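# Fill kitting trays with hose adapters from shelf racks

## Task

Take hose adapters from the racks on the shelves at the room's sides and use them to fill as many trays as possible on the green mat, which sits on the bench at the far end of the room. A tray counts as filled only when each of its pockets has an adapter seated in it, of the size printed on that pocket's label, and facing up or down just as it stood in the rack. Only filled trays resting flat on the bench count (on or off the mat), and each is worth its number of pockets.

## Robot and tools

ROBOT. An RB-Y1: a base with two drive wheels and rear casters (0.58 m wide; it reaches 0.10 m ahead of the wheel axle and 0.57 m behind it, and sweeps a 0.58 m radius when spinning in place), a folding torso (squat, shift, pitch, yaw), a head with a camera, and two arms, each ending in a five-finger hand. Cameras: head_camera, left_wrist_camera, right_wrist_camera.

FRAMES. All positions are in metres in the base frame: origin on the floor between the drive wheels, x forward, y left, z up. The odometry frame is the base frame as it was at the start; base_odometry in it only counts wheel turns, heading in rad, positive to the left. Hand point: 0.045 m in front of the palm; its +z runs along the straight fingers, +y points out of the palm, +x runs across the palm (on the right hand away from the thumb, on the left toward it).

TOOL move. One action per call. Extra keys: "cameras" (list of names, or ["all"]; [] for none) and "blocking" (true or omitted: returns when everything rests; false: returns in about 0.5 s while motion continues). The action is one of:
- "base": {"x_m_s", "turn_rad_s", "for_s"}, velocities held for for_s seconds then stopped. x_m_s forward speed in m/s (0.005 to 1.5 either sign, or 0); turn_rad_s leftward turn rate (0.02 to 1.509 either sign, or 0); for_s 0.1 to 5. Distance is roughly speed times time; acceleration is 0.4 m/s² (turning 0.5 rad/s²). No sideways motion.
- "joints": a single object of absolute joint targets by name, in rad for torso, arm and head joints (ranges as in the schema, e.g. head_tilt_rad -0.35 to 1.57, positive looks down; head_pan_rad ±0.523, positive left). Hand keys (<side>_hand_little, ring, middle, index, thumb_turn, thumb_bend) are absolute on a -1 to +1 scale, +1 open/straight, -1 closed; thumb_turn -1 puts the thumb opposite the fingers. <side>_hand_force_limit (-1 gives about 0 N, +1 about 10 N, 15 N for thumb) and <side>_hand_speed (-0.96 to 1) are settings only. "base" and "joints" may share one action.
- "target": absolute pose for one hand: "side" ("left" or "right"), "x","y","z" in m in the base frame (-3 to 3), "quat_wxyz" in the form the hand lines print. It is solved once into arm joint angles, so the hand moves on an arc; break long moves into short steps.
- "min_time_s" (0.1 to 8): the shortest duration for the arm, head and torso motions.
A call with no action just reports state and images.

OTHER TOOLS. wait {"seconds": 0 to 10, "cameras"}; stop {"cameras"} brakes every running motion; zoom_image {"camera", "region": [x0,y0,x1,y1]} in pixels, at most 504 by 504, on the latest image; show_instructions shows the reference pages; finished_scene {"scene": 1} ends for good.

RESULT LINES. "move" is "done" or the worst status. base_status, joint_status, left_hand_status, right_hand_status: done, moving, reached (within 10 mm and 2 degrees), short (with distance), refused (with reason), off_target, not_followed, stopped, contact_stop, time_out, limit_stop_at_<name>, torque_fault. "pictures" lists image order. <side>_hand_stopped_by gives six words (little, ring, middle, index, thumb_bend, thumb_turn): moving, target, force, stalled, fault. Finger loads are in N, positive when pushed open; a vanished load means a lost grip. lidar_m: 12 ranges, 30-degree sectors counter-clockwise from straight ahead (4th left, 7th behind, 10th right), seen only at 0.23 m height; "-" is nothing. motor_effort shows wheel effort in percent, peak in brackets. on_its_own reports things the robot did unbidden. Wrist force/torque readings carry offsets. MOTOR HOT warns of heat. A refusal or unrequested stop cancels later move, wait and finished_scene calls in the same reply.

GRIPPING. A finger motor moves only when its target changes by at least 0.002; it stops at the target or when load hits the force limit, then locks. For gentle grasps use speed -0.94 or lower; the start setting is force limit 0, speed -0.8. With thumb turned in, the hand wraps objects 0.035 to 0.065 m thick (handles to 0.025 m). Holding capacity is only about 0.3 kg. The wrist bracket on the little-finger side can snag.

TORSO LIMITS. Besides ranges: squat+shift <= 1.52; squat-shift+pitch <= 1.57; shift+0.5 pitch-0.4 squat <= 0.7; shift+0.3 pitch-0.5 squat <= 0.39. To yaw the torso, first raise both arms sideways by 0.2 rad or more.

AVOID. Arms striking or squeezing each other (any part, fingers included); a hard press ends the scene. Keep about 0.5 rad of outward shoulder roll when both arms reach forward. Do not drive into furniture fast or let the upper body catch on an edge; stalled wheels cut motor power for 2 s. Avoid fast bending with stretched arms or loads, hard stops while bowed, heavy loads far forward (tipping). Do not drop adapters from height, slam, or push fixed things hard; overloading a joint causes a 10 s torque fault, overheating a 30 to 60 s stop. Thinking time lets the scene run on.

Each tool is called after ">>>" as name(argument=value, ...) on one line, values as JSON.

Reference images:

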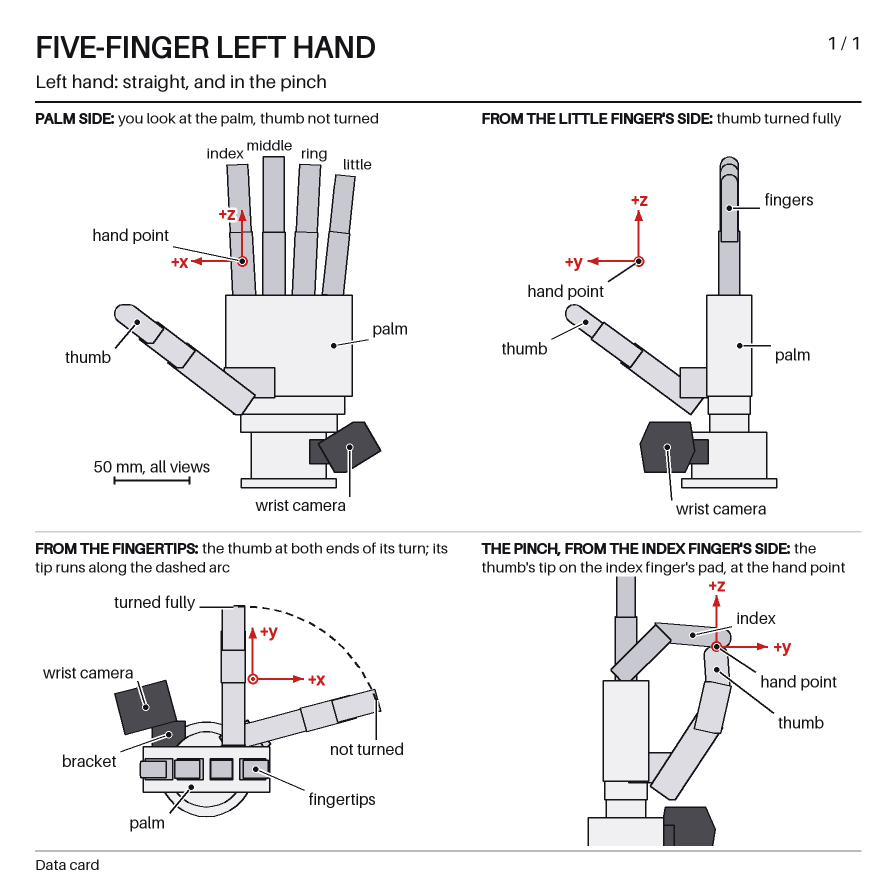

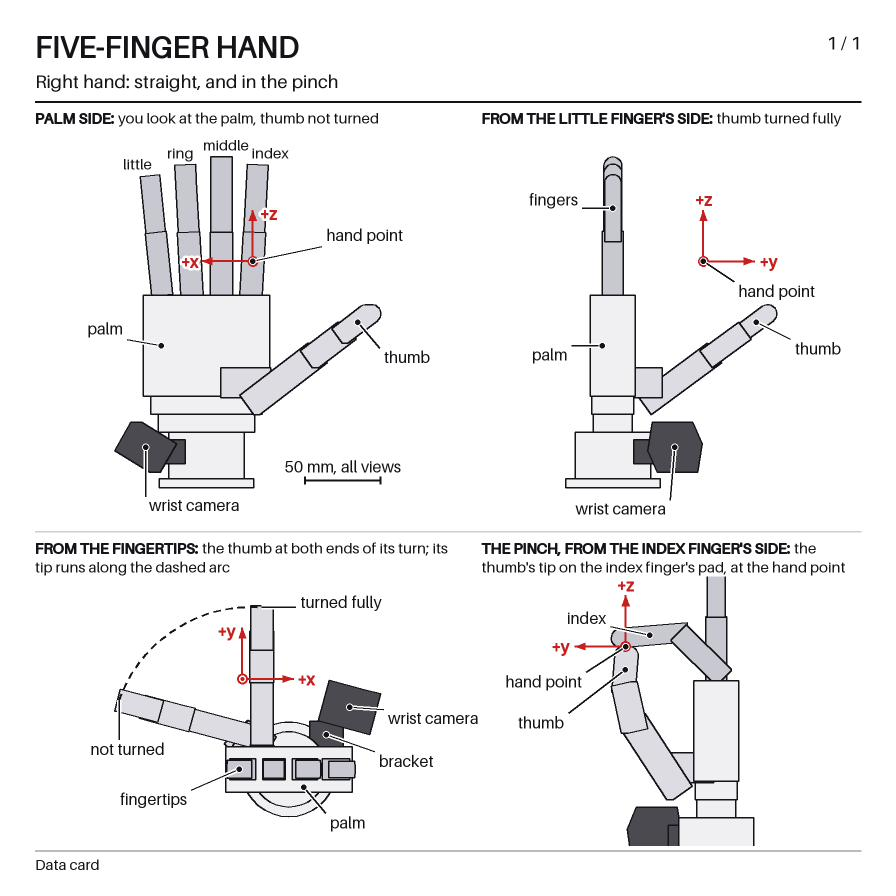

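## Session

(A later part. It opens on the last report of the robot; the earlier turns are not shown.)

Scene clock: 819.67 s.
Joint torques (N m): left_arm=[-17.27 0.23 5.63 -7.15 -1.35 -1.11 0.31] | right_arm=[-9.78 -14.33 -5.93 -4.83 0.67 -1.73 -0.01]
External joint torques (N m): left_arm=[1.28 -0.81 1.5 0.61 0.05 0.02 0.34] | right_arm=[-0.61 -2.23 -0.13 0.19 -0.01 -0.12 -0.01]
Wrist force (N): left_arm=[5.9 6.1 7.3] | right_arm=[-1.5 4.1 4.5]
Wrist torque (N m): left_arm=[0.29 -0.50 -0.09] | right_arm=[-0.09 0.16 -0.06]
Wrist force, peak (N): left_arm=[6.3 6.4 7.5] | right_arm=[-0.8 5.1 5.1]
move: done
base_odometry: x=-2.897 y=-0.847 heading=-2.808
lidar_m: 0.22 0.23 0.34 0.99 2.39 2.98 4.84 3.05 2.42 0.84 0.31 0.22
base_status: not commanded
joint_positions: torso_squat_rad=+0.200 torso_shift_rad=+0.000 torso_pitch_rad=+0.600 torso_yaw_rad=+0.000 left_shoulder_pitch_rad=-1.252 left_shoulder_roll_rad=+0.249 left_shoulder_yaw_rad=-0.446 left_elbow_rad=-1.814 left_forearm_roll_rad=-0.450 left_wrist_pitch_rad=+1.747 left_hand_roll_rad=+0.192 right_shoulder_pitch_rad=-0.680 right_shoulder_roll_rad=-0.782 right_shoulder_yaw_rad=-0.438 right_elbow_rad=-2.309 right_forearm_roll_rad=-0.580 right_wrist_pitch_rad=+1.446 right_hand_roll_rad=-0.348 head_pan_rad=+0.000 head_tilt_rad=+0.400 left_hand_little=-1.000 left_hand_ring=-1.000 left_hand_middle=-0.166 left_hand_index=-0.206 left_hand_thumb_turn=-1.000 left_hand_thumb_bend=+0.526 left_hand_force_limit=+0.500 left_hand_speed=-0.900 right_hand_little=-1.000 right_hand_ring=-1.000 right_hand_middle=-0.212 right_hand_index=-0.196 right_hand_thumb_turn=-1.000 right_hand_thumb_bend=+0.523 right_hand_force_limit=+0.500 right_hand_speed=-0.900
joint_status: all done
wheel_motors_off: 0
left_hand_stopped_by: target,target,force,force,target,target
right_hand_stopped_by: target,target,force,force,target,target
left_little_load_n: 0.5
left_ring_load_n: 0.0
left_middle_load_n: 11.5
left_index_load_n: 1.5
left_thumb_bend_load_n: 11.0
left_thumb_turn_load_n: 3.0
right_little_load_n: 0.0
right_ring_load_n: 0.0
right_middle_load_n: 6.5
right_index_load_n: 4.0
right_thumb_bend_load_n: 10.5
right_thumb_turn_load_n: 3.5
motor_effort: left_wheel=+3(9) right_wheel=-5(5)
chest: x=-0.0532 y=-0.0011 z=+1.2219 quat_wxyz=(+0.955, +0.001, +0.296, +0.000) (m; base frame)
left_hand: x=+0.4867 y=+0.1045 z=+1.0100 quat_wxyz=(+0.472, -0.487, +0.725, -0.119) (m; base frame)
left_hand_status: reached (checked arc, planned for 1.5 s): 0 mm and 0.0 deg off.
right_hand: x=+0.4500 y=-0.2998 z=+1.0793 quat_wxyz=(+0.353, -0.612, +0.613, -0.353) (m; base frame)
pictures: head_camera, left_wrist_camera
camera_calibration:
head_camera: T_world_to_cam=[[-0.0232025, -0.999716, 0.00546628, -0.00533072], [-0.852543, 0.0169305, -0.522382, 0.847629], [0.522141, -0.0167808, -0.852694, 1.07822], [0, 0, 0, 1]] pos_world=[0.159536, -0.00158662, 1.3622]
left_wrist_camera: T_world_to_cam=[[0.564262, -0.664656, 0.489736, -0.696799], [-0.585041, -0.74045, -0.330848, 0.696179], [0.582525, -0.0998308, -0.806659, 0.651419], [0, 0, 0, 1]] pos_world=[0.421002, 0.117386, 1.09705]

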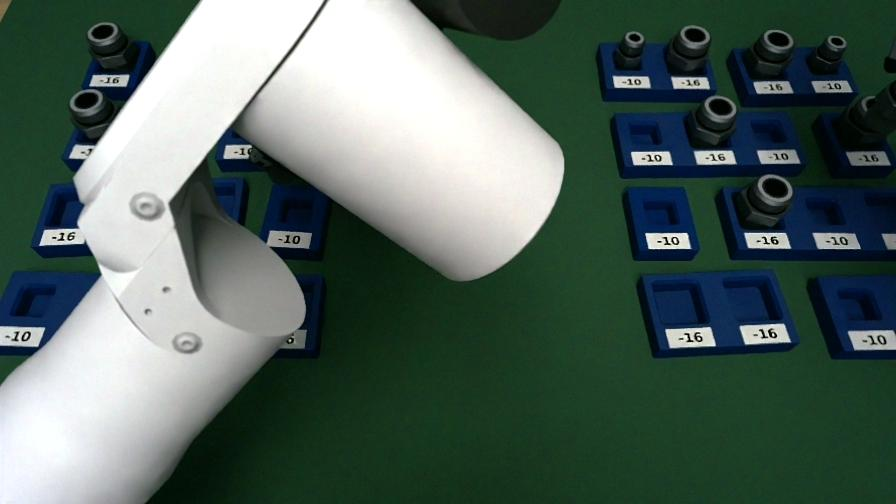

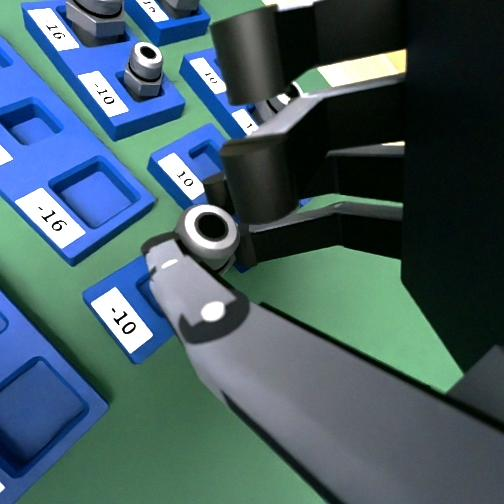

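>>> move(target={"side":"left","x":0.4883,"y":0.1055,"z":0.974,"quat_wxyz":[0.472,-0.4872,0.7251,-0.1194]}, min_time_s=1.2, cameras=["head_camera","left_wrist_camera"])

>>> zoom_image(camera="left_wrist_camera", region=[110, 140, 310, 340])

Scene clock: 823.03 s.
Joint torques (N m): left_arm=[-14.24 2.4 3.04 -7.49 -1.71 -1.06 0.28] | right_arm=[-9.49 -14.62 -5.96 -4.78 0.68 -1.75 0.15]
External joint torques (N m): left_arm=[3.88 1.66 -1.1 0.75 -0.22 -0.04 0.31] | right_arm=[-0.33 -2.53 -0.16 0.24 0 -0.14 0.14]
Wrist force (N): left_arm=[6.0 6.2 7.2] | right_arm=[-0.8 3.9 4.2]
Wrist torque (N m): left_arm=[0.29 -0.52 -0.05] | right_arm=[-0.15 0.03 0.02]
Wrist force, peak (N): left_arm=[6.1 6.4 7.7] | right_arm=[-1.1 4.9 5.4]
move: done
base_odometry: x=-2.897 y=-0.847 heading=-2.808
lidar_m: 0.22 0.23 0.34 0.99 2.40 2.99 4.83 3.04 2.42 0.86 0.32 0.23
base_status: not commanded
joint_positions: torso_squat_rad=+0.200 torso_shift_rad=+0.000 torso_pitch_rad=+0.600 torso_yaw_rad=+0.000 left_shoulder_pitch_rad=-1.188 left_shoulder_roll_rad=+0.254 left_shoulder_yaw_rad=-0.479 left_elbow_rad=-1.763 left_forearm_roll_rad=-0.469 left_wrist_pitch_rad=+1.657 left_hand_roll_rad=+0.261 right_shoulder_pitch_rad=-0.680 right_shoulder_roll_rad=-0.782 right_shoulder_yaw_rad=-0.438 right_elbow_rad=-2.309 right_forearm_roll_rad=-0.580 right_wrist_pitch_rad=+1.446 right_hand_roll_rad=-0.348 head_pan_rad=+0.000 head_tilt_rad=+0.400 left_hand_little=-1.000 left_hand_ring=-1.000 left_hand_middle=-0.166 left_hand_index=-0.206 left_hand_thumb_turn=-1.000 left_hand_thumb_bend=+0.526 left_hand_force_limit=+0.500 left_hand_speed=-0.900 right_hand_little=-1.000 right_hand_ring=-1.000 right_hand_middle=-0.212 right_hand_index=-0.196 right_hand_thumb_turn=-1.000 right_hand_thumb_bend=+0.523 right_hand_force_limit=+0.500 right_hand_speed=-0.900
joint_status: all done
wheel_motors_off: 0
left_hand_stopped_by: target,target,force,force,target,target
right_hand_stopped_by: target,target,force,force,target,target
left_little_load_n: 0.0
left_ring_load_n: 0.0
left_middle_load_n: 11.5
left_index_load_n: 1.5
left_thumb_bend_load_n: 11.0
left_thumb_turn_load_n: 2.5
right_little_load_n: 0.0
right_ring_load_n: 0.0
right_middle_load_n: 6.5
right_index_load_n: 4.0
right_thumb_bend_load_n: 10.5
right_thumb_turn_load_n: 3.5
motor_effort: left_wheel=+6(9) right_wheel=-4(5)
chest: x=-0.0532 y=-0.0011 z=+1.2219 quat_wxyz=(+0.955, +0.001, +0.296, +0.000) (m; base frame)
left_hand: x=+0.4883 y=+0.1053 z=+0.9744 quat_wxyz=(+0.472, -0.487, +0.725, -0.120) (m; base frame)
left_hand_status: reached (checked arc, planned for 1.2 s): 0 mm and 0.1 deg off.
right_hand: x=+0.4500 y=-0.2998 z=+1.0793 quat_wxyz=(+0.353, -0.612, +0.613, -0.353) (m; base frame)
pictures: head_camera, left_wrist_camera
camera_calibration:
head_camera: T_world_to_cam=[[-0.0232025, -0.999716, 0.00546628, -0.00533072], [-0.852543, 0.0169305, -0.522382, 0.847629], [0.522141, -0.0167808, -0.852694, 1.07822], [0, 0, 0, 1]] pos_world=[0.159536, -0.00158662, 1.3622]
left_wrist_camera: T_world_to_cam=[[0.56415, -0.664125, 0.490585, -0.680532], [-0.584974, -0.740807, -0.330168, 0.685233], [0.582701, -0.100715, -0.806422, 0.621695], [0, 0, 0, 1]] pos_world=[0.422503, 0.118281, 1.06145]

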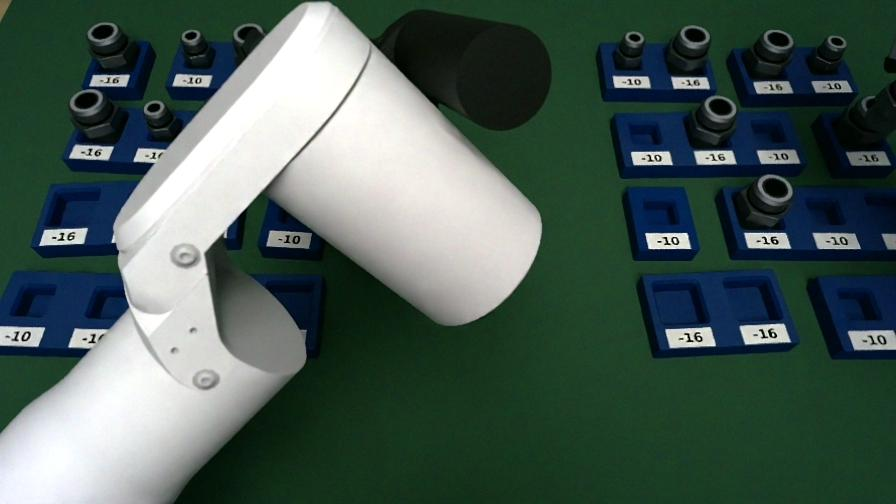

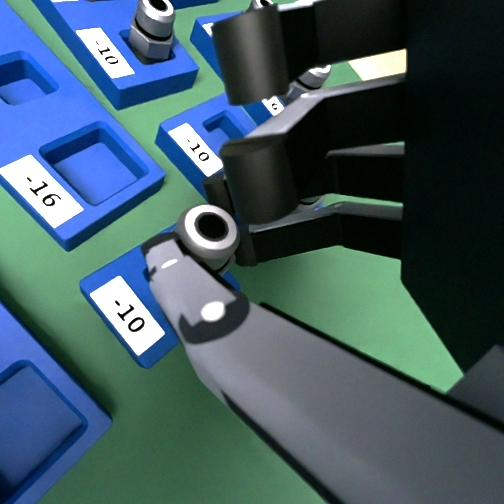

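Scaled by 2.520 from the camera's 504x504 image, which has a finer 720x720 frame.

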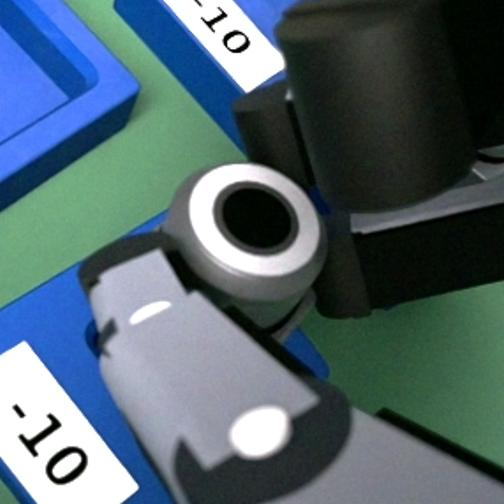

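>>> move(target={"side":"left","x":0.4868,"y":0.1047,"z":0.966,"quat_wxyz":[0.472,-0.4872,0.7251,-0.1194]}, min_time_s=1)

>>> move(target={"side":"left","x":0.4868,"y":0.1047,"z":0.961,"quat_wxyz":[0.472,-0.4872,0.7251,-0.1194]}, min_time_s=1, cameras=["left_wrist_camera"])

>>> zoom_image(camera="left_wrist_camera", region=[110, 140, 310, 340])

Scene clock: 824.87 s.
Joint torques (N m): left_arm=[-14.17 -0.45 2.66 -7.68 -2.1 -1.2 0.17] | right_arm=[-10.1 -14.62 -6.01 -4.86 0.78 -1.66 0.11]
External joint torques (N m): left_arm=[3.8 -1.06 -1.46 0.66 -0.59 -0.2 0.2] | right_arm=[-0.93 -2.52 -0.21 0.17 0.1 -0.05 0.11]
Wrist force (N): left_arm=[6.1 6.3 7.0] | right_arm=[-0.7 4.6 4.6]
Wrist torque (N m): left_arm=[0.33 -0.53 -0.05] | right_arm=[-0.06 0.02 0.02]
Wrist force, peak (N): left_arm=[6.0 6.4 7.7] | right_arm=[-1.3 4.7 5.2]
move: done
base_odometry: x=-2.897 y=-0.847 heading=-2.808
lidar_m: 0.22 0.23 0.34 0.99 2.38 3.00 4.83 3.04 2.42 0.84 0.31 0.23
base_status: not commanded
joint_positions: torso_squat_rad=+0.200 torso_shift_rad=+0.000 torso_pitch_rad=+0.600 torso_yaw_rad=+0.000 left_shoulder_pitch_rad=-1.173 left_shoulder_roll_rad=+0.253 left_shoulder_yaw_rad=-0.489 left_elbow_rad=-1.755 left_forearm_roll_rad=-0.477 left_wrist_pitch_rad=+1.642 left_hand_roll_rad=+0.277 right_shoulder_pitch_rad=-0.680 right_shoulder_roll_rad=-0.782 right_shoulder_yaw_rad=-0.438 right_elbow_rad=-2.309 right_forearm_roll_rad=-0.580 right_wrist_pitch_rad=+1.446 right_hand_roll_rad=-0.348 head_pan_rad=+0.000 head_tilt_rad=+0.400 left_hand_little=-1.000 left_hand_ring=-1.000 left_hand_middle=-0.166 left_hand_index=-0.206 left_hand_thumb_turn=-1.000 left_hand_thumb_bend=+0.526 left_hand_force_limit=+0.500 left_hand_speed=-0.900 right_hand_little=-1.000 right_hand_ring=-1.000 right_hand_middle=-0.212 right_hand_index=-0.196 right_hand_thumb_turn=-1.000 right_hand_thumb_bend=+0.523 right_hand_force_limit=+0.500 right_hand_speed=-0.900
joint_status: all done
wheel_motors_off: 0
left_hand_stopped_by: target,target,force,force,target,target
right_hand_stopped_by: target,target,force,force,target,target
left_little_load_n: 0.0
left_ring_load_n: 0.0
left_middle_load_n: 11.5
left_index_load_n: 1.5
left_thumb_bend_load_n: 10.5
left_thumb_turn_load_n: 2.5
right_little_load_n: 0.0
right_ring_load_n: 0.0
right_middle_load_n: 6.5
right_index_load_n: 4.0
right_thumb_bend_load_n: 10.5
right_thumb_turn_load_n: 3.5
motor_effort: left_wheel=+6(9) right_wheel=-5(5)
chest: x=-0.0532 y=-0.0011 z=+1.2219 quat_wxyz=(+0.955, +0.001, +0.296, +0.000) (m; base frame)
left_hand: x=+0.4868 y=+0.1048 z=+0.9665 quat_wxyz=(+0.472, -0.487, +0.725, -0.120) (m; base frame)
left_hand_status: reached (checked arc, planned for 1.0 s): 0 mm and 0.0 deg off.
right_hand: x=+0.4500 y=-0.2998 z=+1.0793 quat_wxyz=(+0.353, -0.612, +0.613, -0.353) (m; base frame)
pictures: none

Scene clock: 826.20 s.
Joint torques (N m): left_arm=[-13.6 0.09 2.66 -7.62 -1.82 -1.11 0.25] | right_arm=[-9.47 -14.44 -5.69 -4.85 0.66 -1.73 -0.02]
External joint torques (N m): left_arm=[4.32 -0.47 -1.45 0.78 -0.31 -0.13 0.28] | right_arm=[-0.31 -2.34 0.1 0.17 -0.03 -0.12 -0.03]
Wrist force (N): left_arm=[6.1 6.0 7.3] | right_arm=[-1.2 4.7 4.2]
Wrist torque (N m): left_arm=[0.27 -0.51 -0.06] | right_arm=[0.02 0.09 0.05]
Wrist force, peak (N): left_arm=[6.3 6.5 7.3] | right_arm=[-1.4 5.1 4.8]
move: done
base_odometry: x=-2.897 y=-0.847 heading=-2.808
lidar_m: 0.22 0.24 0.33 0.99 2.38 3.00 4.83 3.05 2.43 0.85 0.33 0.24
base_status: not commanded
joint_positions: torso_squat_rad=+0.200 torso_shift_rad=+0.000 torso_pitch_rad=+0.600 torso_yaw_rad=+0.000 left_shoulder_pitch_rad=-1.165 left_shoulder_roll_rad=+0.253 left_shoulder_yaw_rad=-0.494 left_elbow_rad=-1.745 left_forearm_roll_rad=-0.481 left_wrist_pitch_rad=+1.629 left_hand_roll_rad=+0.288 right_shoulder_pitch_rad=-0.680 right_shoulder_roll_rad=-0.782 right_shoulder_yaw_rad=-0.438 right_elbow_rad=-2.309 right_forearm_roll_rad=-0.580 right_wrist_pitch_rad=+1.446 right_hand_roll_rad=-0.348 head_pan_rad=+0.000 head_tilt_rad=+0.400 left_hand_little=-1.000 left_hand_ring=-1.000 left_hand_middle=-0.166 left_hand_index=-0.206 left_hand_thumb_turn=-1.000 left_hand_thumb_bend=+0.526 left_hand_force_limit=+0.500 left_hand_speed=-0.900 right_hand_little=-1.000 right_hand_ring=-1.000 right_hand_middle=-0.212 right_hand_index=-0.196 right_hand_thumb_turn=-1.000 right_hand_thumb_bend=+0.523 right_hand_force_limit=+0.500 right_hand_speed=-0.900
joint_status: all done
wheel_motors_off: 0
left_hand_stopped_by: target,target,force,force,target,target
right_hand_stopped_by: target,target,force,force,target,target
left_little_load_n: 0.0
left_ring_load_n: 0.0
left_middle_load_n: 11.5
left_index_load_n: 1.5
left_thumb_bend_load_n: 11.0
left_thumb_turn_load_n: 2.5
right_little_load_n: 0.0
right_ring_load_n: 0.0
right_middle_load_n: 6.5
right_index_load_n: 4.0
right_thumb_bend_load_n: 10.5
right_thumb_turn_load_n: 3.5
motor_effort: left_wheel=+5(10) right_wheel=-4(5)
chest: x=-0.0532 y=-0.0011 z=+1.2219 quat_wxyz=(+0.955, +0.001, +0.296, +0.000) (m; base frame)
left_hand: x=+0.4869 y=+0.1048 z=+0.9614 quat_wxyz=(+0.472, -0.487, +0.725, -0.120) (m; base frame)
left_hand_status: reached (checked arc, planned for 1.0 s): 0 mm and 0.0 deg off.
right_hand: x=+0.4500 y=-0.2998 z=+1.0793 quat_wxyz=(+0.353, -0.612, +0.613, -0.353) (m; base frame)
pictures: left_wrist_camera
camera_calibration:
left_wrist_camera: T_world_to_cam=[[0.564305, -0.66412, 0.490413, -0.673714], [-0.584684, -0.740878, -0.330522, 0.679861], [0.582842, -0.100222, -0.806381, 0.611797], [0, 0, 0, 1]] pos_world=[0.421103, 0.117582, 1.04845]

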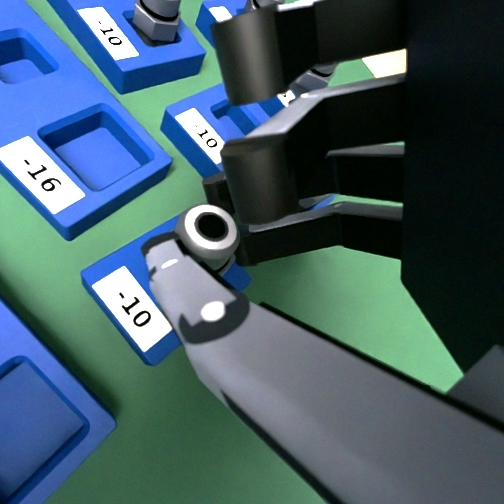

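Scaled by 2.520 from the camera's 504x504 image, which has a finer 720x720 frame.

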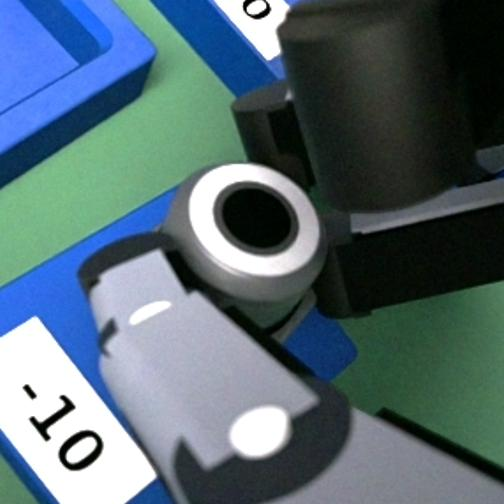

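>>> move(target={"side":"left","x":0.4868,"y":0.1047,"z":0.956,"quat_wxyz":[0.472,-0.4872,0.7251,-0.1194]}, min_time_s=1)

>>> move(target={"side":"left","x":0.4868,"y":0.1047,"z":0.952,"quat_wxyz":[0.472,-0.4872,0.7251,-0.1194]}, min_time_s=1, cameras=["left_wrist_camera"])

>>> zoom_image(camera="left_wrist_camera", region=[110, 140, 310, 340])

Scene clock: 827.87 s.
Joint torques (N m): left_arm=[-14.2 0.07 2.37 -8.02 -1.81 -1.02 0.35] | right_arm=[-9.96 -14.45 -6.29 -4.93 0.72 -1.72 0.08]
External joint torques (N m): left_arm=[3.65 -0.45 -1.73 0.43 -0.29 -0.05 0.39] | right_arm=[-0.8 -2.36 -0.49 0.09 0.04 -0.11 0.07]
Wrist force (N): left_arm=[6.2 6.4 7.2] | right_arm=[-0.7 3.6 5.1]
Wrist torque (N m): left_arm=[0.33 -0.56 -0.05] | right_arm=[-0.20 0.01 -0.02]
Wrist force, peak (N): left_arm=[6.2 6.5 7.4] | right_arm=[-0.8 4.7 5.2]
move: done
base_odometry: x=-2.897 y=-0.847 heading=-2.808
lidar_m: 0.22 0.23 0.33 0.99 2.39 3.00 4.83 3.04 2.43 0.85 0.32 0.23
base_status: not commanded
joint_positions: torso_squat_rad=+0.200 torso_shift_rad=+0.000 torso_pitch_rad=+0.600 torso_yaw_rad=+0.000 left_shoulder_pitch_rad=-1.158 left_shoulder_roll_rad=+0.253 left_shoulder_yaw_rad=-0.499 left_elbow_rad=-1.736 left_forearm_roll_rad=-0.485 left_wrist_pitch_rad=+1.617 left_hand_roll_rad=+0.298 right_shoulder_pitch_rad=-0.680 right_shoulder_roll_rad=-0.782 right_shoulder_yaw_rad=-0.438 right_elbow_rad=-2.309 right_forearm_roll_rad=-0.580 right_wrist_pitch_rad=+1.446 right_hand_roll_rad=-0.348 head_pan_rad=+0.000 head_tilt_rad=+0.400 left_hand_little=-1.000 left_hand_ring=-1.000 left_hand_middle=-0.166 left_hand_index=-0.206 left_hand_thumb_turn=-1.000 left_hand_thumb_bend=+0.526 left_hand_force_limit=+0.500 left_hand_speed=-0.900 right_hand_little=-1.000 right_hand_ring=-1.000 right_hand_middle=-0.212 right_hand_index=-0.196 right_hand_thumb_turn=-1.000 right_hand_thumb_bend=+0.523 right_hand_force_limit=+0.500 right_hand_speed=-0.900
joint_status: all done
wheel_motors_off: 0
left_hand_stopped_by: target,target,force,force,target,target
right_hand_stopped_by: target,target,force,force,target,target
left_little_load_n: 0.0
left_ring_load_n: 0.0
left_middle_load_n: 12.0
left_index_load_n: 1.5
left_thumb_bend_load_n: 11.0
left_thumb_turn_load_n: 2.5
right_little_load_n: 0.0
right_ring_load_n: 0.0
right_middle_load_n: 6.5
right_index_load_n: 4.0
right_thumb_bend_load_n: 10.5
right_thumb_turn_load_n: 3.5
motor_effort: left_wheel=+6(8) right_wheel=-3(5)
chest: x=-0.0532 y=-0.0011 z=+1.2219 quat_wxyz=(+0.955, +0.001, +0.296, +0.000) (m; base frame)
left_hand: x=+0.4869 y=+0.1047 z=+0.9564 quat_wxyz=(+0.472, -0.487, +0.725, -0.120) (m; base frame)
left_hand_status: reached (checked arc, planned for 1.0 s): 0 mm and 0.0 deg off.
right_hand: x=+0.4500 y=-0.2998 z=+1.0793 quat_wxyz=(+0.353, -0.612, +0.613, -0.353) (m; base frame)
pictures: none

Scene clock: 829.20 s.
Joint torques (N m): left_arm=[-14.05 -0.16 3.16 -7.9 -1.94 -1.06 0.36] | right_arm=[-9.92 -14.47 -5.79 -4.87 0.68 -1.83 -0.13]
External joint torques (N m): left_arm=[3.76 -0.65 -0.93 0.59 -0.41 -0.11 0.39] | right_arm=[-0.76 -2.38 0.01 0.15 0 -0.22 -0.14]
Wrist force (N): left_arm=[6.1 6.1 7.2] | right_arm=[-0.3 4.4 4.3]
Wrist torque (N m): left_arm=[0.28 -0.53 -0.05] | right_arm=[-0.06 -0.05 0.03]
Wrist force, peak (N): left_arm=[6.3 6.4 7.5] | right_arm=[-1.3 4.4 5.2]
move: done
base_odometry: x=-2.897 y=-0.847 heading=-2.808
lidar_m: 0.22 0.22 0.33 0.99 2.40 3.00 4.84 3.04 2.43 0.85 0.33 0.22
base_status: not commanded
joint_positions: torso_squat_rad=+0.200 torso_shift_rad=+0.000 torso_pitch_rad=+0.600 torso_yaw_rad=+0.000 left_shoulder_pitch_rad=-1.152 left_shoulder_roll_rad=+0.253 left_shoulder_yaw_rad=-0.502 left_elbow_rad=-1.729 left_forearm_roll_rad=-0.488 left_wrist_pitch_rad=+1.607 left_hand_roll_rad=+0.306 right_shoulder_pitch_rad=-0.680 right_shoulder_roll_rad=-0.782 right_shoulder_yaw_rad=-0.438 right_elbow_rad=-2.309 right_forearm_roll_rad=-0.580 right_wrist_pitch_rad=+1.446 right_hand_roll_rad=-0.348 head_pan_rad=+0.000 head_tilt_rad=+0.400 left_hand_little=-1.000 left_hand_ring=-1.000 left_hand_middle=-0.166 left_hand_index=-0.206 left_hand_thumb_turn=-1.000 left_hand_thumb_bend=+0.526 left_hand_force_limit=+0.500 left_hand_speed=-0.900 right_hand_little=-1.000 right_hand_ring=-1.000 right_hand_middle=-0.212 right_hand_index=-0.196 right_hand_thumb_turn=-1.000 right_hand_thumb_bend=+0.523 right_hand_force_limit=+0.500 right_hand_speed=-0.900
joint_status: all done
wheel_motors_off: 0
left_hand_stopped_by: target,target,force,force,target,target
right_hand_stopped_by: target,target,force,force,target,target
left_little_load_n: 0.5
left_ring_load_n: 0.0
left_middle_load_n: 11.5
left_index_load_n: 1.5
left_thumb_bend_load_n: 10.5
left_thumb_turn_load_n: 2.5
right_little_load_n: 0.0
right_ring_load_n: 0.0
right_middle_load_n: 6.5
right_index_load_n: 4.0
right_thumb_bend_load_n: 10.5
right_thumb_turn_load_n: 3.5
motor_effort: left_wheel=+7(9) right_wheel=-4(5)
chest: x=-0.0532 y=-0.0011 z=+1.2219 quat_wxyz=(+0.955, +0.001, +0.296, +0.000) (m; base frame)
left_hand: x=+0.4869 y=+0.1048 z=+0.9524 quat_wxyz=(+0.472, -0.487, +0.725, -0.120) (m; base frame)
left_hand_status: reached (checked arc, planned for 1.0 s): 0 mm and 0.0 deg off.
right_hand: x=+0.4500 y=-0.2998 z=+1.0793 quat_wxyz=(+0.353, -0.612, +0.613, -0.353) (m; base frame)
pictures: left_wrist_camera
camera_calibration:
left_wrist_camera: T_world_to_cam=[[0.564309, -0.664123, 0.490405, -0.669294], [-0.584607, -0.74089, -0.33063, 0.676969], [0.582915, -0.100117, -0.806342, 0.604455], [0, 0, 0, 1]] pos_world=[0.421103, 0.117583, 1.03945]

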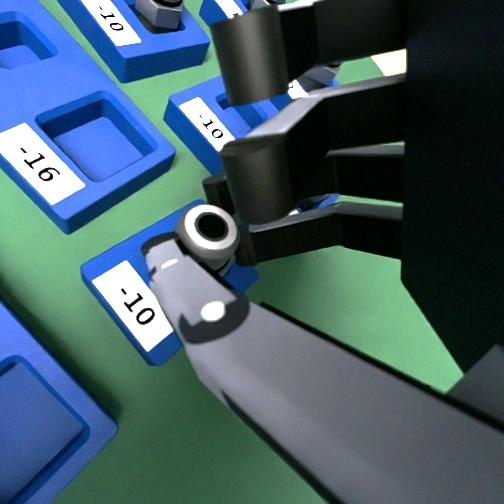

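Scaled by 2.520 from the camera's 504x504 image, which has a finer 720x720 frame.

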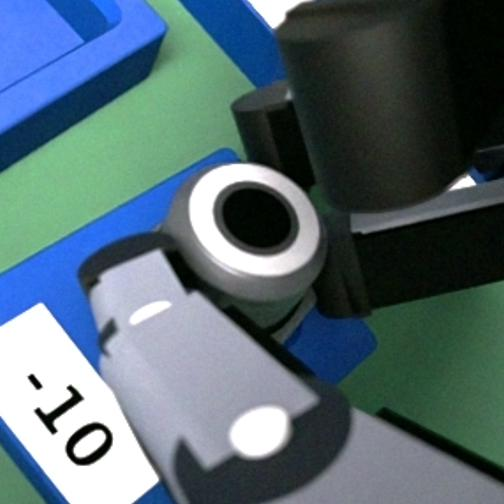

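>>> move(target={"side":"left","x":0.4865,"y":0.104,"z":0.948,"quat_wxyz":[0.472,-0.4872,0.7251,-0.1194]}, min_time_s=1)

>>> move(target={"side":"left","x":0.4865,"y":0.104,"z":0.945,"quat_wxyz":[0.472,-0.4872,0.7251,-0.1194]}, min_time_s=1, cameras=["left_wrist_camera"])

Scene clock: 830.87 s.
Joint torques (N m): left_arm=[-8.07 -1.44 1.55 -3.96 0.27 0.11 0.72] | right_arm=[-9.76 -14.61 -6.01 -4.91 0.71 -1.68 -0.04]
External joint torques (N m): left_arm=[9.71 -1.87 -2.54 4.56 1.81 1.06 0.75] | right_arm=[-0.59 -2.52 -0.21 0.11 0.03 -0.07 -0.04]
Wrist force (N): left_arm=[-2.1 -2.8 0.0] | right_arm=[-0.7 4.2 4.8]
Wrist torque (N m): left_arm=[0.09 -0.53 0.22] | right_arm=[-0.09 0.03 0.00]
Wrist force, peak (N): left_arm=[6.3 6.5 7.4] | right_arm=[-0.4 5.1 4.8]
move: done
base_odometry: x=-2.897 y=-0.847 heading=-2.808
lidar_m: 0.22 0.24 0.33 0.98 2.38 3.00 4.83 3.05 2.42 0.85 0.32 0.24
base_status: not commanded
joint_positions: torso_squat_rad=+0.200 torso_shift_rad=+0.000 torso_pitch_rad=+0.600 torso_yaw_rad=+0.000 left_shoulder_pitch_rad=-1.148 left_shoulder_roll_rad=+0.252 left_shoulder_yaw_rad=-0.507 left_elbow_rad=-1.721 left_forearm_roll_rad=-0.492 left_wrist_pitch_rad=+1.598 left_hand_roll_rad=+0.315 right_shoulder_pitch_rad=-0.680 right_shoulder_roll_rad=-0.782 right_shoulder_yaw_rad=-0.438 right_elbow_rad=-2.309 right_forearm_roll_rad=-0.580 right_wrist_pitch_rad=+1.446 right_hand_roll_rad=-0.348 head_pan_rad=+0.000 head_tilt_rad=+0.400 left_hand_little=-1.000 left_hand_ring=-1.000 left_hand_middle=-0.166 left_hand_index=-0.206 left_hand_thumb_turn=-1.000 left_hand_thumb_bend=+0.526 left_hand_force_limit=+0.500 left_hand_speed=-0.900 right_hand_little=-1.000 right_hand_ring=-1.000 right_hand_middle=-0.212 right_hand_index=-0.196 right_hand_thumb_turn=-1.000 right_hand_thumb_bend=+0.523 right_hand_force_limit=+0.500 right_hand_speed=-0.900
joint_status: all done
wheel_motors_off: 0
left_hand_stopped_by: target,target,force,force,target,target
right_hand_stopped_by: target,target,force,force,target,target
left_little_load_n: 0.0
left_ring_load_n: -0.5
left_middle_load_n: 13.5
left_index_load_n: 1.0
left_thumb_bend_load_n: 9.5
left_thumb_turn_load_n: -4.0
right_little_load_n: 0.0
right_ring_load_n: 0.0
right_middle_load_n: 6.5
right_index_load_n: 4.0
right_thumb_bend_load_n: 10.5
right_thumb_turn_load_n: 3.5
motor_effort: left_wheel=+7(8) right_wheel=-4(5)
chest: x=-0.0534 y=-0.0011 z=+1.2220 quat_wxyz=(+0.955, +0.001, +0.295, +0.000) (m; base frame)
left_hand: x=+0.4872 y=+0.1039 z=+0.9498 quat_wxyz=(+0.473, -0.487, +0.724, -0.121) (m; base frame)
left_hand_status: reached (checked arc, planned for 1.0 s): 2 mm and 0.2 deg off.
right_hand: x=+0.4499 y=-0.2998 z=+1.0795 quat_wxyz=(+0.353, -0.612, +0.613, -0.353) (m; base frame)
pictures: none

Scene clock: 832.20 s.
Joint torques (N m): left_arm=[-3.38 -1.77 0.89 -0.55 1.78 0.71 1.03] | right_arm=[-9.82 -14.42 -5.93 -4.89 0.72 -1.7 -0.01]
External joint torques (N m): left_arm=[14.39 -2.19 -3.19 8 3.33 1.65 1.07] | right_arm=[-0.65 -2.32 -0.13 0.13 0.03 -0.1 -0.02]
Wrist force (N): left_arm=[-7.4 -9.3 -6.1] | right_arm=[-0.7 4.4 4.1]
Wrist torque (N m): left_arm=[-0.10 -0.48 0.37] | right_arm=[-0.05 0.02 0.02]
Wrist force, peak (N): left_arm=[-7.6 -9.4 -5.9] | right_arm=[-0.4 4.9 4.6]
move: done
base_odometry: x=-2.897 y=-0.847 heading=-2.808
lidar_m: 0.22 0.23 0.33 0.98 2.38 3.00 4.84 3.05 2.44 0.85 0.32 0.23
base_status: not commanded
joint_positions: torso_squat_rad=+0.200 torso_shift_rad=+0.000 torso_pitch_rad=+0.599 torso_yaw_rad=+0.000 left_shoulder_pitch_rad=-1.145 left_shoulder_roll_rad=+0.252 left_shoulder_yaw_rad=-0.509 left_elbow_rad=-1.715 left_forearm_roll_rad=-0.495 left_wrist_pitch_rad=+1.589 left_hand_roll_rad=+0.321 right_shoulder_pitch_rad=-0.680 right_shoulder_roll_rad=-0.782 right_shoulder_yaw_rad=-0.438 right_elbow_rad=-2.309 right_forearm_roll_rad=-0.580 right_wrist_pitch_rad=+1.446 right_hand_roll_rad=-0.348 head_pan_rad=+0.000 head_tilt_rad=+0.400 left_hand_little=-1.000 left_hand_ring=-1.000 left_hand_middle=-0.166 left_hand_index=-0.206 left_hand_thumb_turn=-1.001 left_hand_thumb_bend=+0.526 left_hand_force_limit=+0.500 left_hand_speed=-0.900 right_hand_little=-1.000 right_hand_ring=-1.000 right_hand_middle=-0.212 right_hand_index=-0.196 right_hand_thumb_turn=-1.000 right_hand_thumb_bend=+0.523 right_hand_force_limit=+0.500 right_hand_speed=-0.900
joint_status: all done
wheel_motors_off: 0
left_hand_stopped_by: target,target,force,force,target,target
right_hand_stopped_by: target,target,force,force,target,target
left_little_load_n: 0.0
left_ring_load_n: 0.0
left_middle_load_n: 14.5
left_index_load_n: 0.5
left_thumb_bend_load_n: 8.5
left_thumb_turn_load_n: -9.5
right_little_load_n: 0.0
right_ring_load_n: 0.0
right_middle_load_n: 6.5
right_index_load_n: 4.0
right_thumb_bend_load_n: 10.5
right_thumb_turn_load_n: 3.5
motor_effort: left_wheel=+5(9) right_wheel=-4(5)
chest: x=-0.0536 y=-0.0011 z=+1.2220 quat_wxyz=(+0.955, +0.001, +0.295, +0.000) (m; base frame)
left_hand: x=+0.4876 y=+0.1036 z=+0.9477 quat_wxyz=(+0.474, -0.487, +0.724, -0.121) (m; base frame)
left_hand_status: reached (checked arc, planned for 1.0 s): 3 mm and 0.3 deg off.
right_hand: x=+0.4498 y=-0.2998 z=+1.0798 quat_wxyz=(+0.354, -0.612, +0.613, -0.353) (m; base frame)
pictures: left_wrist_camera
camera_calibration:
left_wrist_camera: T_world_to_cam=[[0.56124, -0.664141, 0.49389, -0.669997], [-0.583593, -0.740696, -0.332848, 0.676604], [0.586881, -0.101423, -0.803296, 0.595459], [0, 0, 0, 1]] pos_world=[0.421428, 0.116579, 1.03444]

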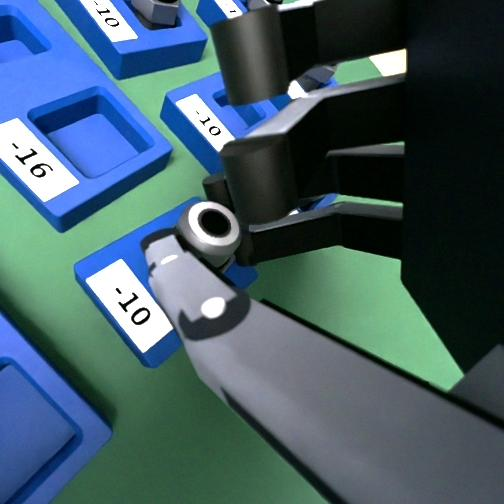

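>>> move(target={"side":"left","x":0.4868,"y":0.1044,"z":0.950,"quat_wxyz":[0.472,-0.4872,0.7251,-0.1194]}, min_time_s=0.8)

>>> move(joints={"left_hand_speed":-0.7,"left_hand_index":0.2,"left_hand_middle":0.2,"left_hand_thumb_bend":0.75}, cameras=["left_wrist_camera"])

>>> zoom_image(camera="left_wrist_camera", region=[110, 140, 310, 340])

Scene clock: 833.73 s.
Joint torques (N m): left_arm=[-13.8 1.78 5.34 -7.69 -0.16 0.01 -0.3] | right_arm=[-9.98 -14.46 -5.82 -4.73 0.72 -1.66 -0.1]
External joint torques (N m): left_arm=[4.01 1.33 1.25 0.82 1.37 0.96 -0.27] | right_arm=[-0.81 -2.36 -0.02 0.29 0.04 -0.05 -0.11]
Wrist force (N): left_arm=[2.6 1.5 4.5] | right_arm=[-0.8 3.9 4.1]
Wrist torque (N m): left_arm=[0.18 -0.49 -0.14] | right_arm=[-0.12 0.04 -0.03]
Wrist force, peak (N): left_arm=[-7.6 -10.1 -6.0] | right_arm=[-1.6 4.3 5.1]
move: done
base_odometry: x=-2.897 y=-0.847 heading=-2.808
lidar_m: 0.22 0.23 0.34 0.99 2.38 2.99 4.83 3.05 2.43 0.85 0.32 0.23
base_status: not commanded
joint_positions: torso_squat_rad=+0.200 torso_shift_rad=+0.000 torso_pitch_rad=+0.599 torso_yaw_rad=+0.000 left_shoulder_pitch_rad=-1.150 left_shoulder_roll_rad=+0.252 left_shoulder_yaw_rad=-0.505 left_elbow_rad=-1.721 left_forearm_roll_rad=-0.489 left_wrist_pitch_rad=+1.600 left_hand_roll_rad=+0.312 right_shoulder_pitch_rad=-0.680 right_shoulder_roll_rad=-0.782 right_shoulder_yaw_rad=-0.438 right_elbow_rad=-2.309 right_forearm_roll_rad=-0.580 right_wrist_pitch_rad=+1.446 right_hand_roll_rad=-0.348 head_pan_rad=+0.000 head_tilt_rad=+0.400 left_hand_little=-1.000 left_hand_ring=-1.000 left_hand_middle=-0.166 left_hand_index=-0.206 left_hand_thumb_turn=-1.000 left_hand_thumb_bend=+0.526 left_hand_force_limit=+0.500 left_hand_speed=-0.900 right_hand_little=-1.000 right_hand_ring=-1.000 right_hand_middle=-0.212 right_hand_index=-0.196 right_hand_thumb_turn=-1.000 right_hand_thumb_bend=+0.523 right_hand_force_limit=+0.500 right_hand_speed=-0.900
joint_status: all done
wheel_motors_off: 0
left_hand_stopped_by: target,target,force,force,target,target
right_hand_stopped_by: target,target,force,force,target,target
left_little_load_n: 0.0
left_ring_load_n: 0.0
left_middle_load_n: 11.5
left_index_load_n: 2.5
left_thumb_bend_load_n: 10.5
left_thumb_turn_load_n: -0.5
right_little_load_n: 0.0
right_ring_load_n: 0.0
right_middle_load_n: 6.5
right_index_load_n: 4.0
right_thumb_bend_load_n: 10.5
right_thumb_turn_load_n: 3.5
motor_effort: left_wheel=+9(9) right_wheel=-4(5)
chest: x=-0.0536 y=-0.0011 z=+1.2220 quat_wxyz=(+0.955, +0.001, +0.295, +0.000) (m; base frame)
left_hand: x=+0.4870 y=+0.1041 z=+0.9504 quat_wxyz=(+0.472, -0.487, +0.725, -0.120) (m; base frame)
left_hand_status: reached (checked arc, planned for 0.8 s): 1 mm and 0.1 deg off.
right_hand: x=+0.4498 y=-0.2998 z=+1.0798 quat_wxyz=(+0.354, -0.612, +0.613, -0.353) (m; base frame)
pictures: none

Scene clock: 834.73 s.
Joint torques (N m): left_arm=[-14.42 1.59 4.82 -7.83 -1.26 -0.6 -0.06] | right_arm=[-9.71 -14.52 -5.78 -4.76 0.67 -1.61 0.03]
External joint torques (N m): left_arm=[3.39 1.14 0.73 0.69 0.28 0.34 -0.03] | right_arm=[-0.54 -2.43 0.02 0.26 -0.01 0 0.02]
Wrist force (N): left_arm=[5.6 5.6 6.9] | right_arm=[-1.4 4.1 4.0]
Wrist torque (N m): left_arm=[0.26 -0.53 -0.19] | right_arm=[-0.08 0.17 -0.04]
Wrist force, peak (N): left_arm=[5.7 5.8 7.3] | right_arm=[-0.9 5.0 5.0]
move: done
base_odometry: x=-2.897 y=-0.847 heading=-2.808
lidar_m: 0.22 0.22 0.33 1.00 2.38 3.00 4.83 3.05 2.43 0.85 0.32 0.23
base_status: not commanded
joint_positions: torso_squat_rad=+0.200 torso_shift_rad=+0.000 torso_pitch_rad=+0.600 torso_yaw_rad=+0.000 left_shoulder_pitch_rad=-1.150 left_shoulder_roll_rad=+0.252 left_shoulder_yaw_rad=-0.505 left_elbow_rad=-1.721 left_forearm_roll_rad=-0.489 left_wrist_pitch_rad=+1.600 left_hand_roll_rad=+0.312 right_shoulder_pitch_rad=-0.680 right_shoulder_roll_rad=-0.782 right_shoulder_yaw_rad=-0.438 right_elbow_rad=-2.309 right_forearm_roll_rad=-0.580 right_wrist_pitch_rad=+1.446 right_hand_roll_rad=-0.348 head_pan_rad=+0.000 head_tilt_rad=+0.400 left_hand_little=-1.000 left_hand_ring=-1.000 left_hand_middle=+0.200 left_hand_index=+0.200 left_hand_thumb_turn=-1.000 left_hand_thumb_bend=+0.750 left_hand_force_limit=+0.500 left_hand_speed=-0.700 right_hand_little=-1.000 right_hand_ring=-1.000 right_hand_middle=-0.212 right_hand_index=-0.196 right_hand_thumb_turn=-1.000 right_hand_thumb_bend=+0.523 right_hand_force_limit=+0.500 right_hand_speed=-0.900
joint_status: all done
wheel_motors_off: 0
left_hand_stopped_by: target,target,target,target,target,target
right_hand_stopped_by: target,target,force,force,target,target
left_little_load_n: 0.0
left_ring_load_n: 0.0
left_middle_load_n: 0.0
left_index_load_n: 0.0
left_thumb_bend_load_n: 0.0
left_thumb_turn_load_n: 0.0
right_little_load_n: 0.0
right_ring_load_n: 0.0
right_middle_load_n: 6.5
right_index_load_n: 4.0
right_thumb_bend_load_n: 10.5
right_thumb_turn_load_n: 3.5
motor_effort: left_wheel=+5(8) right_wheel=-4(5)
chest: x=-0.0535 y=-0.0011 z=+1.2220 quat_wxyz=(+0.955, +0.001, +0.295, +0.000) (m; base frame)
left_hand: x=+0.4870 y=+0.1041 z=+0.9501 quat_wxyz=(+0.472, -0.487, +0.725, -0.120) (m; base frame)
right_hand: x=+0.4499 y=-0.2998 z=+1.0796 quat_wxyz=(+0.353, -0.612, +0.613, -0.353) (m; base frame)
pictures: left_wrist_camera
camera_calibration:
left_wrist_camera: T_world_to_cam=[[0.563836, -0.66454, 0.490383, -0.66835], [-0.585154, -0.74046, -0.330627, 0.676001], [0.582824, -0.10053, -0.806356, 0.602584], [0, 0, 0, 1]] pos_world=[0.421204, 0.116984, 1.03715]

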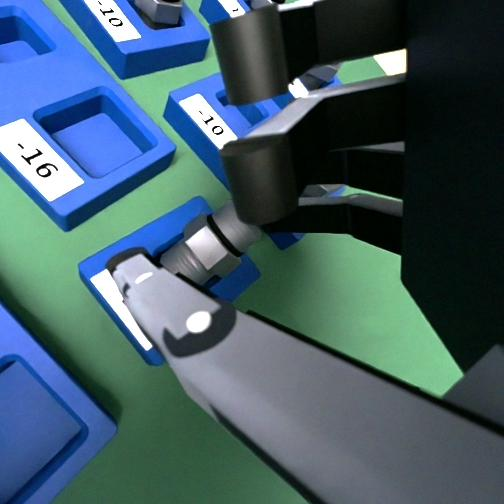

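Scaled by 2.520 from the camera's 504x504 image, which has a finer 720x720 frame.

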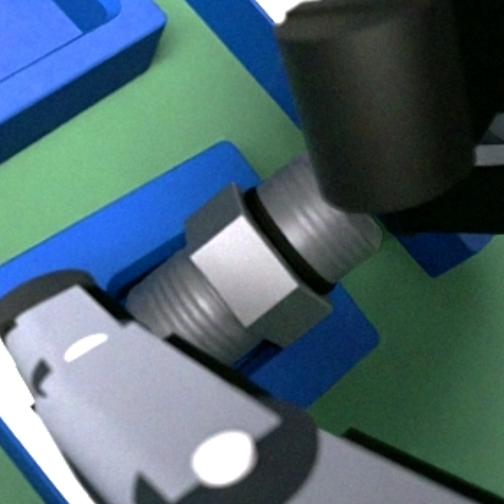

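>>> move(joints={"left_hand_speed":-0.3,"left_hand_index":0.6,"left_hand_middle":0.6,"left_hand_thumb_bend":0.95})

>>> move(target={"side":"left","x":0.475,"y":0.104,"z":1.04,"quat_wxyz":[0.472,-0.4872,0.7251,-0.1194]}, min_time_s=1.5)

>>> move(joints={"left_shoulder_pitch_rad":-0.794,"left_shoulder_roll_rad":0.567,"left_shoulder_yaw_rad":0.675,"left_elbow_rad":-2.223,"left_forearm_roll_rad":0.595,"left_wrist_pitch_rad":1.559,"left_hand_roll_rad":-0.012}, min_time_s=1.5, cameras=["head_camera","left_wrist_camera"])

>>> zoom_image(camera="head_camera", region=[240, 150, 360, 270])

Scene clock: 835.93 s.
Joint torques (N m): left_arm=[-14.13 1.4 5 -7.56 -1.11 -0.39 -0.25] | right_arm=[-10.16 -14.21 -6.02 -4.79 0.77 -1.74 0.15]
External joint torques (N m): left_arm=[3.68 0.95 0.91 0.96 0.43 0.56 -0.22] | right_arm=[-0.99 -2.11 -0.23 0.23 0.09 -0.13 0.14]
Wrist force (N): left_arm=[5.3 5.7 6.7] | right_arm=[-0.8 3.6 5.0]
Wrist torque (N m): left_arm=[0.31 -0.49 -0.21] | right_arm=[-0.22 0.02 -0.04]
Wrist force, peak (N): left_arm=[5.5 5.9 6.7] | right_arm=[-1.2 5.2 4.3]
move: done
base_odometry: x=-2.897 y=-0.847 heading=-2.808
lidar_m: 0.22 0.22 0.34 0.99 2.38 3.00 4.84 3.05 2.43 0.85 0.32 0.23
base_status: not commanded
joint_positions: torso_squat_rad=+0.200 torso_shift_rad=+0.000 torso_pitch_rad=+0.600 torso_yaw_rad=+0.000 left_shoulder_pitch_rad=-1.150 left_shoulder_roll_rad=+0.252 left_shoulder_yaw_rad=-0.505 left_elbow_rad=-1.721 left_forearm_roll_rad=-0.489 left_wrist_pitch_rad=+1.600 left_hand_roll_rad=+0.312 right_shoulder_pitch_rad=-0.680 right_shoulder_roll_rad=-0.782 right_shoulder_yaw_rad=-0.438 right_elbow_rad=-2.309 right_forearm_roll_rad=-0.580 right_wrist_pitch_rad=+1.446 right_hand_roll_rad=-0.348 head_pan_rad=+0.000 head_tilt_rad=+0.400 left_hand_little=-1.000 left_hand_ring=-1.000 left_hand_middle=+0.600 left_hand_index=+0.600 left_hand_thumb_turn=-1.000 left_hand_thumb_bend=+0.950 left_hand_force_limit=+0.500 left_hand_speed=-0.300 right_hand_little=-1.000 right_hand_ring=-1.000 right_hand_middle=-0.212 right_hand_index=-0.196 right_hand_thumb_turn=-1.000 right_hand_thumb_bend=+0.523 right_hand_force_limit=+0.500 right_hand_speed=-0.900
joint_status: all done
wheel_motors_off: 0
left_hand_stopped_by: target,target,target,target,target,target
right_hand_stopped_by: target,target,force,force,target,target
left_little_load_n: 0.0
left_ring_load_n: 0.0
left_middle_load_n: 0.0
left_index_load_n: 0.0
left_thumb_bend_load_n: 0.0
left_thumb_turn_load_n: 0.0
right_little_load_n: 0.0
right_ring_load_n: 0.0
right_middle_load_n: 6.5
right_index_load_n: 4.0
right_thumb_bend_load_n: 10.5
right_thumb_turn_load_n: 3.5
motor_effort: left_wheel=+7(10) right_wheel=-4(5)
chest: x=-0.0535 y=-0.0011 z=+1.2220 quat_wxyz=(+0.955, +0.001, +0.295, +0.000) (m; base frame)
left_hand: x=+0.4870 y=+0.1041 z=+0.9501 quat_wxyz=(+0.472, -0.487, +0.725, -0.120) (m; base frame)
right_hand: x=+0.4499 y=-0.2998 z=+1.0796 quat_wxyz=(+0.353, -0.612, +0.613, -0.353) (m; base frame)
pictures: none

Scene clock: 837.77 s.
Joint torques (N m): left_arm=[-16.9 0.49 5.19 -7.98 -0.96 -0.6 -0.2] | right_arm=[-9.89 -14.49 -5.94 -4.83 0.65 -1.74 0.07]
External joint torques (N m): left_arm=[1.56 -0.54 1.2 -0.76 0.36 0.62 -0.17] | right_arm=[-0.72 -2.39 -0.15 0.2 -0.03 -0.14 0.06]
Wrist force (N): left_arm=[5.6 5.7 6.9] | right_arm=[-0.8 3.7 4.3]
Wrist torque (N m): left_arm=[0.28 -0.53 -0.23] | right_arm=[-0.19 0.06 -0.02]
Wrist force, peak (N): left_arm=[5.6 5.9 7.0] | right_arm=[-1.3 5.1 4.5]
move: done
base_odometry: x=-2.897 y=-0.847 heading=-2.808
lidar_m: 0.22 0.22 0.32 0.99 2.38 3.00 4.84 3.04 2.42 0.85 0.32 0.24
base_status: not commanded
joint_positions: torso_squat_rad=+0.200 torso_shift_rad=+0.000 torso_pitch_rad=+0.600 torso_yaw_rad=+0.000 left_shoulder_pitch_rad=-1.291 left_shoulder_roll_rad=+0.234 left_shoulder_yaw_rad=-0.424 left_elbow_rad=-1.887 left_forearm_roll_rad=-0.456 left_wrist_pitch_rad=+1.844 left_hand_roll_rad=+0.126 right_shoulder_pitch_rad=-0.680 right_shoulder_roll_rad=-0.782 right_shoulder_yaw_rad=-0.438 right_elbow_rad=-2.309 right_forearm_roll_rad=-0.580 right_wrist_pitch_rad=+1.446 right_hand_roll_rad=-0.348 head_pan_rad=+0.000 head_tilt_rad=+0.400 left_hand_little=-1.000 left_hand_ring=-1.000 left_hand_middle=+0.600 left_hand_index=+0.600 left_hand_thumb_turn=-1.000 left_hand_thumb_bend=+0.950 left_hand_force_limit=+0.500 left_hand_speed=-0.300 right_hand_little=-1.000 right_hand_ring=-1.000 right_hand_middle=-0.212 right_hand_index=-0.196 right_hand_thumb_turn=-1.000 right_hand_thumb_bend=+0.523 right_hand_force_limit=+0.500 right_hand_speed=-0.900
joint_status: all done
wheel_motors_off: 0
left_hand_stopped_by: target,target,target,target,target,target
right_hand_stopped_by: target,target,force,force,target,target
left_little_load_n: 0.0
left_ring_load_n: 0.0
left_middle_load_n: 0.0
left_index_load_n: 0.0
left_thumb_bend_load_n: 0.0
left_thumb_turn_load_n: 0.0
right_little_load_n: 0.0
right_ring_load_n: 0.0
right_middle_load_n: 6.5
right_index_load_n: 4.0
right_thumb_bend_load_n: 10.5
right_thumb_turn_load_n: 3.5
motor_effort: left_wheel=+5(9) right_wheel=-4(5)
chest: x=-0.0535 y=-0.0011 z=+1.2220 quat_wxyz=(+0.955, +0.001, +0.295, +0.000) (m; base frame)
left_hand: x=+0.4751 y=+0.1041 z=+1.0399 quat_wxyz=(+0.472, -0.487, +0.725, -0.119) (m; base frame)
left_hand_status: reached (checked arc, planned for 1.5 s): 0 mm and 0.0 deg off.
right_hand: x=+0.4499 y=-0.2998 z=+1.0796 quat_wxyz=(+0.353, -0.612, +0.613, -0.353) (m; base frame)
pictures: none

Scene clock: 839.57 s.
Joint torques (N m): left_arm=[-8.1 12.75 4.06 -6.99 -0.12 -1.62 -0.14] | right_arm=[-9.83 -14.38 -5.92 -4.76 0.57 -1.7 0.05]
External joint torques (N m): left_arm=[2.51 0.26 0.63 -0.53 -0.17 0.27 -0.13] | right_arm=[-0.67 -2.28 -0.12 0.26 -0.12 -0.1 0.04]
Wrist force (N): left_arm=[2.2 7.1 6.9] | right_arm=[-1.0 3.6 4.1]
Wrist torque (N m): left_arm=[0.35 -0.26 -0.44] | right_arm=[-0.15 0.07 -0.09]
Wrist force, peak (N): left_arm=[5.1 5.5 8.1] | right_arm=[-1.2 5.1 4.6]
move: done
base_odometry: x=-2.897 y=-0.847 heading=-2.808
lidar_m: 0.21 0.24 0.34 0.99 2.37 3.00 4.84 3.05 2.42 0.84 0.32 0.23
base_status: not commanded
joint_positions: torso_squat_rad=+0.200 torso_shift_rad=+0.000 torso_pitch_rad=+0.600 torso_yaw_rad=+0.000 left_shoulder_pitch_rad=-0.794 left_shoulder_roll_rad=+0.567 left_shoulder_yaw_rad=+0.675 left_elbow_rad=-2.223 left_forearm_roll_rad=+0.595 left_wrist_pitch_rad=+1.559 left_hand_roll_rad=-0.012 right_shoulder_pitch_rad=-0.680 right_shoulder_roll_rad=-0.782 right_shoulder_yaw_rad=-0.438 right_elbow_rad=-2.309 right_forearm_roll_rad=-0.580 right_wrist_pitch_rad=+1.446 right_hand_roll_rad=-0.348 head_pan_rad=+0.000 head_tilt_rad=+0.400 left_hand_little=-1.000 left_hand_ring=-1.000 left_hand_middle=+0.600 left_hand_index=+0.600 left_hand_thumb_turn=-1.000 left_hand_thumb_bend=+0.950 left_hand_force_limit=+0.500 left_hand_speed=-0.300 right_hand_little=-1.000 right_hand_ring=-1.000 right_hand_middle=-0.212 right_hand_index=-0.196 right_hand_thumb_turn=-1.000 right_hand_thumb_bend=+0.523 right_hand_force_limit=+0.500 right_hand_speed=-0.900
joint_status: all done
wheel_motors_off: 0
left_hand_stopped_by: target,target,target,target,target,target
right_hand_stopped_by: target,target,force,force,target,target
left_little_load_n: 0.0
left_ring_load_n: 0.0
left_middle_load_n: 0.0
left_index_load_n: 0.0
left_thumb_bend_load_n: 0.0
left_thumb_turn_load_n: 0.0
right_little_load_n: 0.0
right_ring_load_n: 0.0
right_middle_load_n: 6.5
right_index_load_n: 4.0
right_thumb_bend_load_n: 10.5
right_thumb_turn_load_n: 3.5
motor_effort: left_wheel=+6(10) right_wheel=-4(5)
chest: x=-0.0534 y=-0.0012 z=+1.2220 quat_wxyz=(+0.955, +0.001, +0.295, +0.000) (m; base frame)
left_hand: x=+0.4501 y=+0.3402 z=+1.0802 quat_wxyz=(+0.354, -0.612, +0.612, -0.353) (m; base frame)
right_hand: x=+0.4499 y=-0.2998 z=+1.0795 quat_wxyz=(+0.353, -0.612, +0.613, -0.353) (m; base frame)
pictures: head_camera, left_wrist_camera
camera_calibration:
head_camera: T_world_to_cam=[[-0.0232388, -0.999716, 0.00532083, -0.00523304], [-0.852353, 0.0170314, -0.522689, 0.847951], [0.52245, -0.0166819, -0.852507, 1.07819], [0, 0, 0, 1]] pos_world=[0.159334, -0.00168715, 1.3624]
left_wrist_camera: T_world_to_cam=[[0.490792, -0.221498, 0.842652, -1.05278], [-0.53324, -0.841221, 0.0894576, 0.429393], [0.689041, -0.493241, -0.530976, 0.541067], [0, 0, 0, 1]] pos_world=[0.372846, 0.394903, 1.13601]

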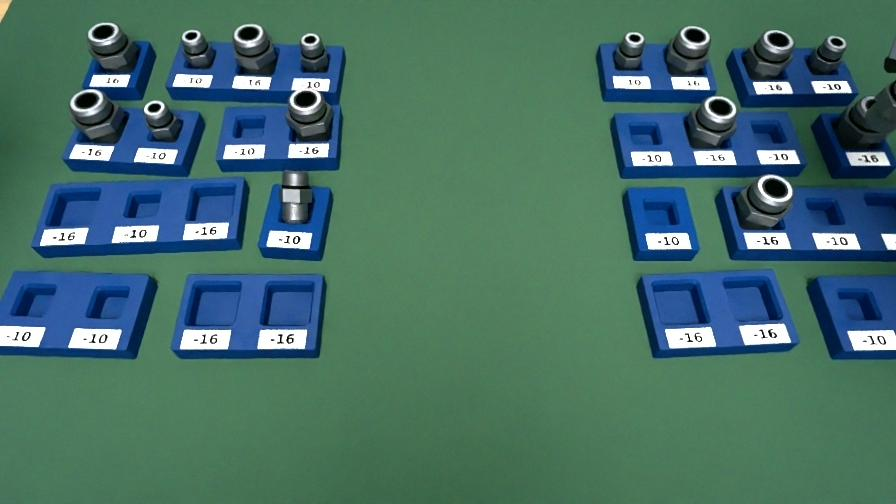

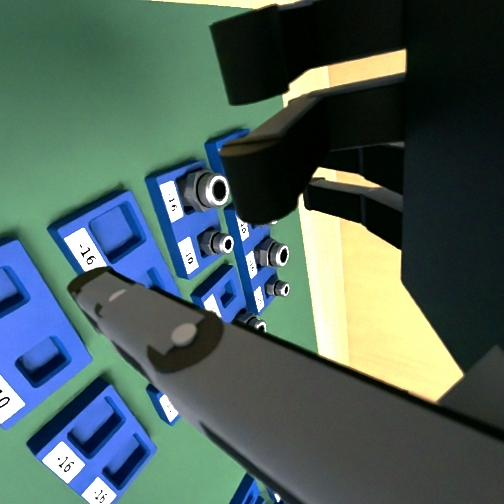

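Scaled by 4.200 from the camera's 896x504 image, which has a finer 1280x720 frame.

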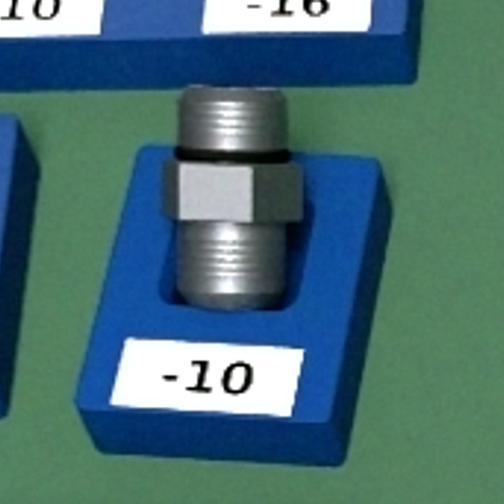

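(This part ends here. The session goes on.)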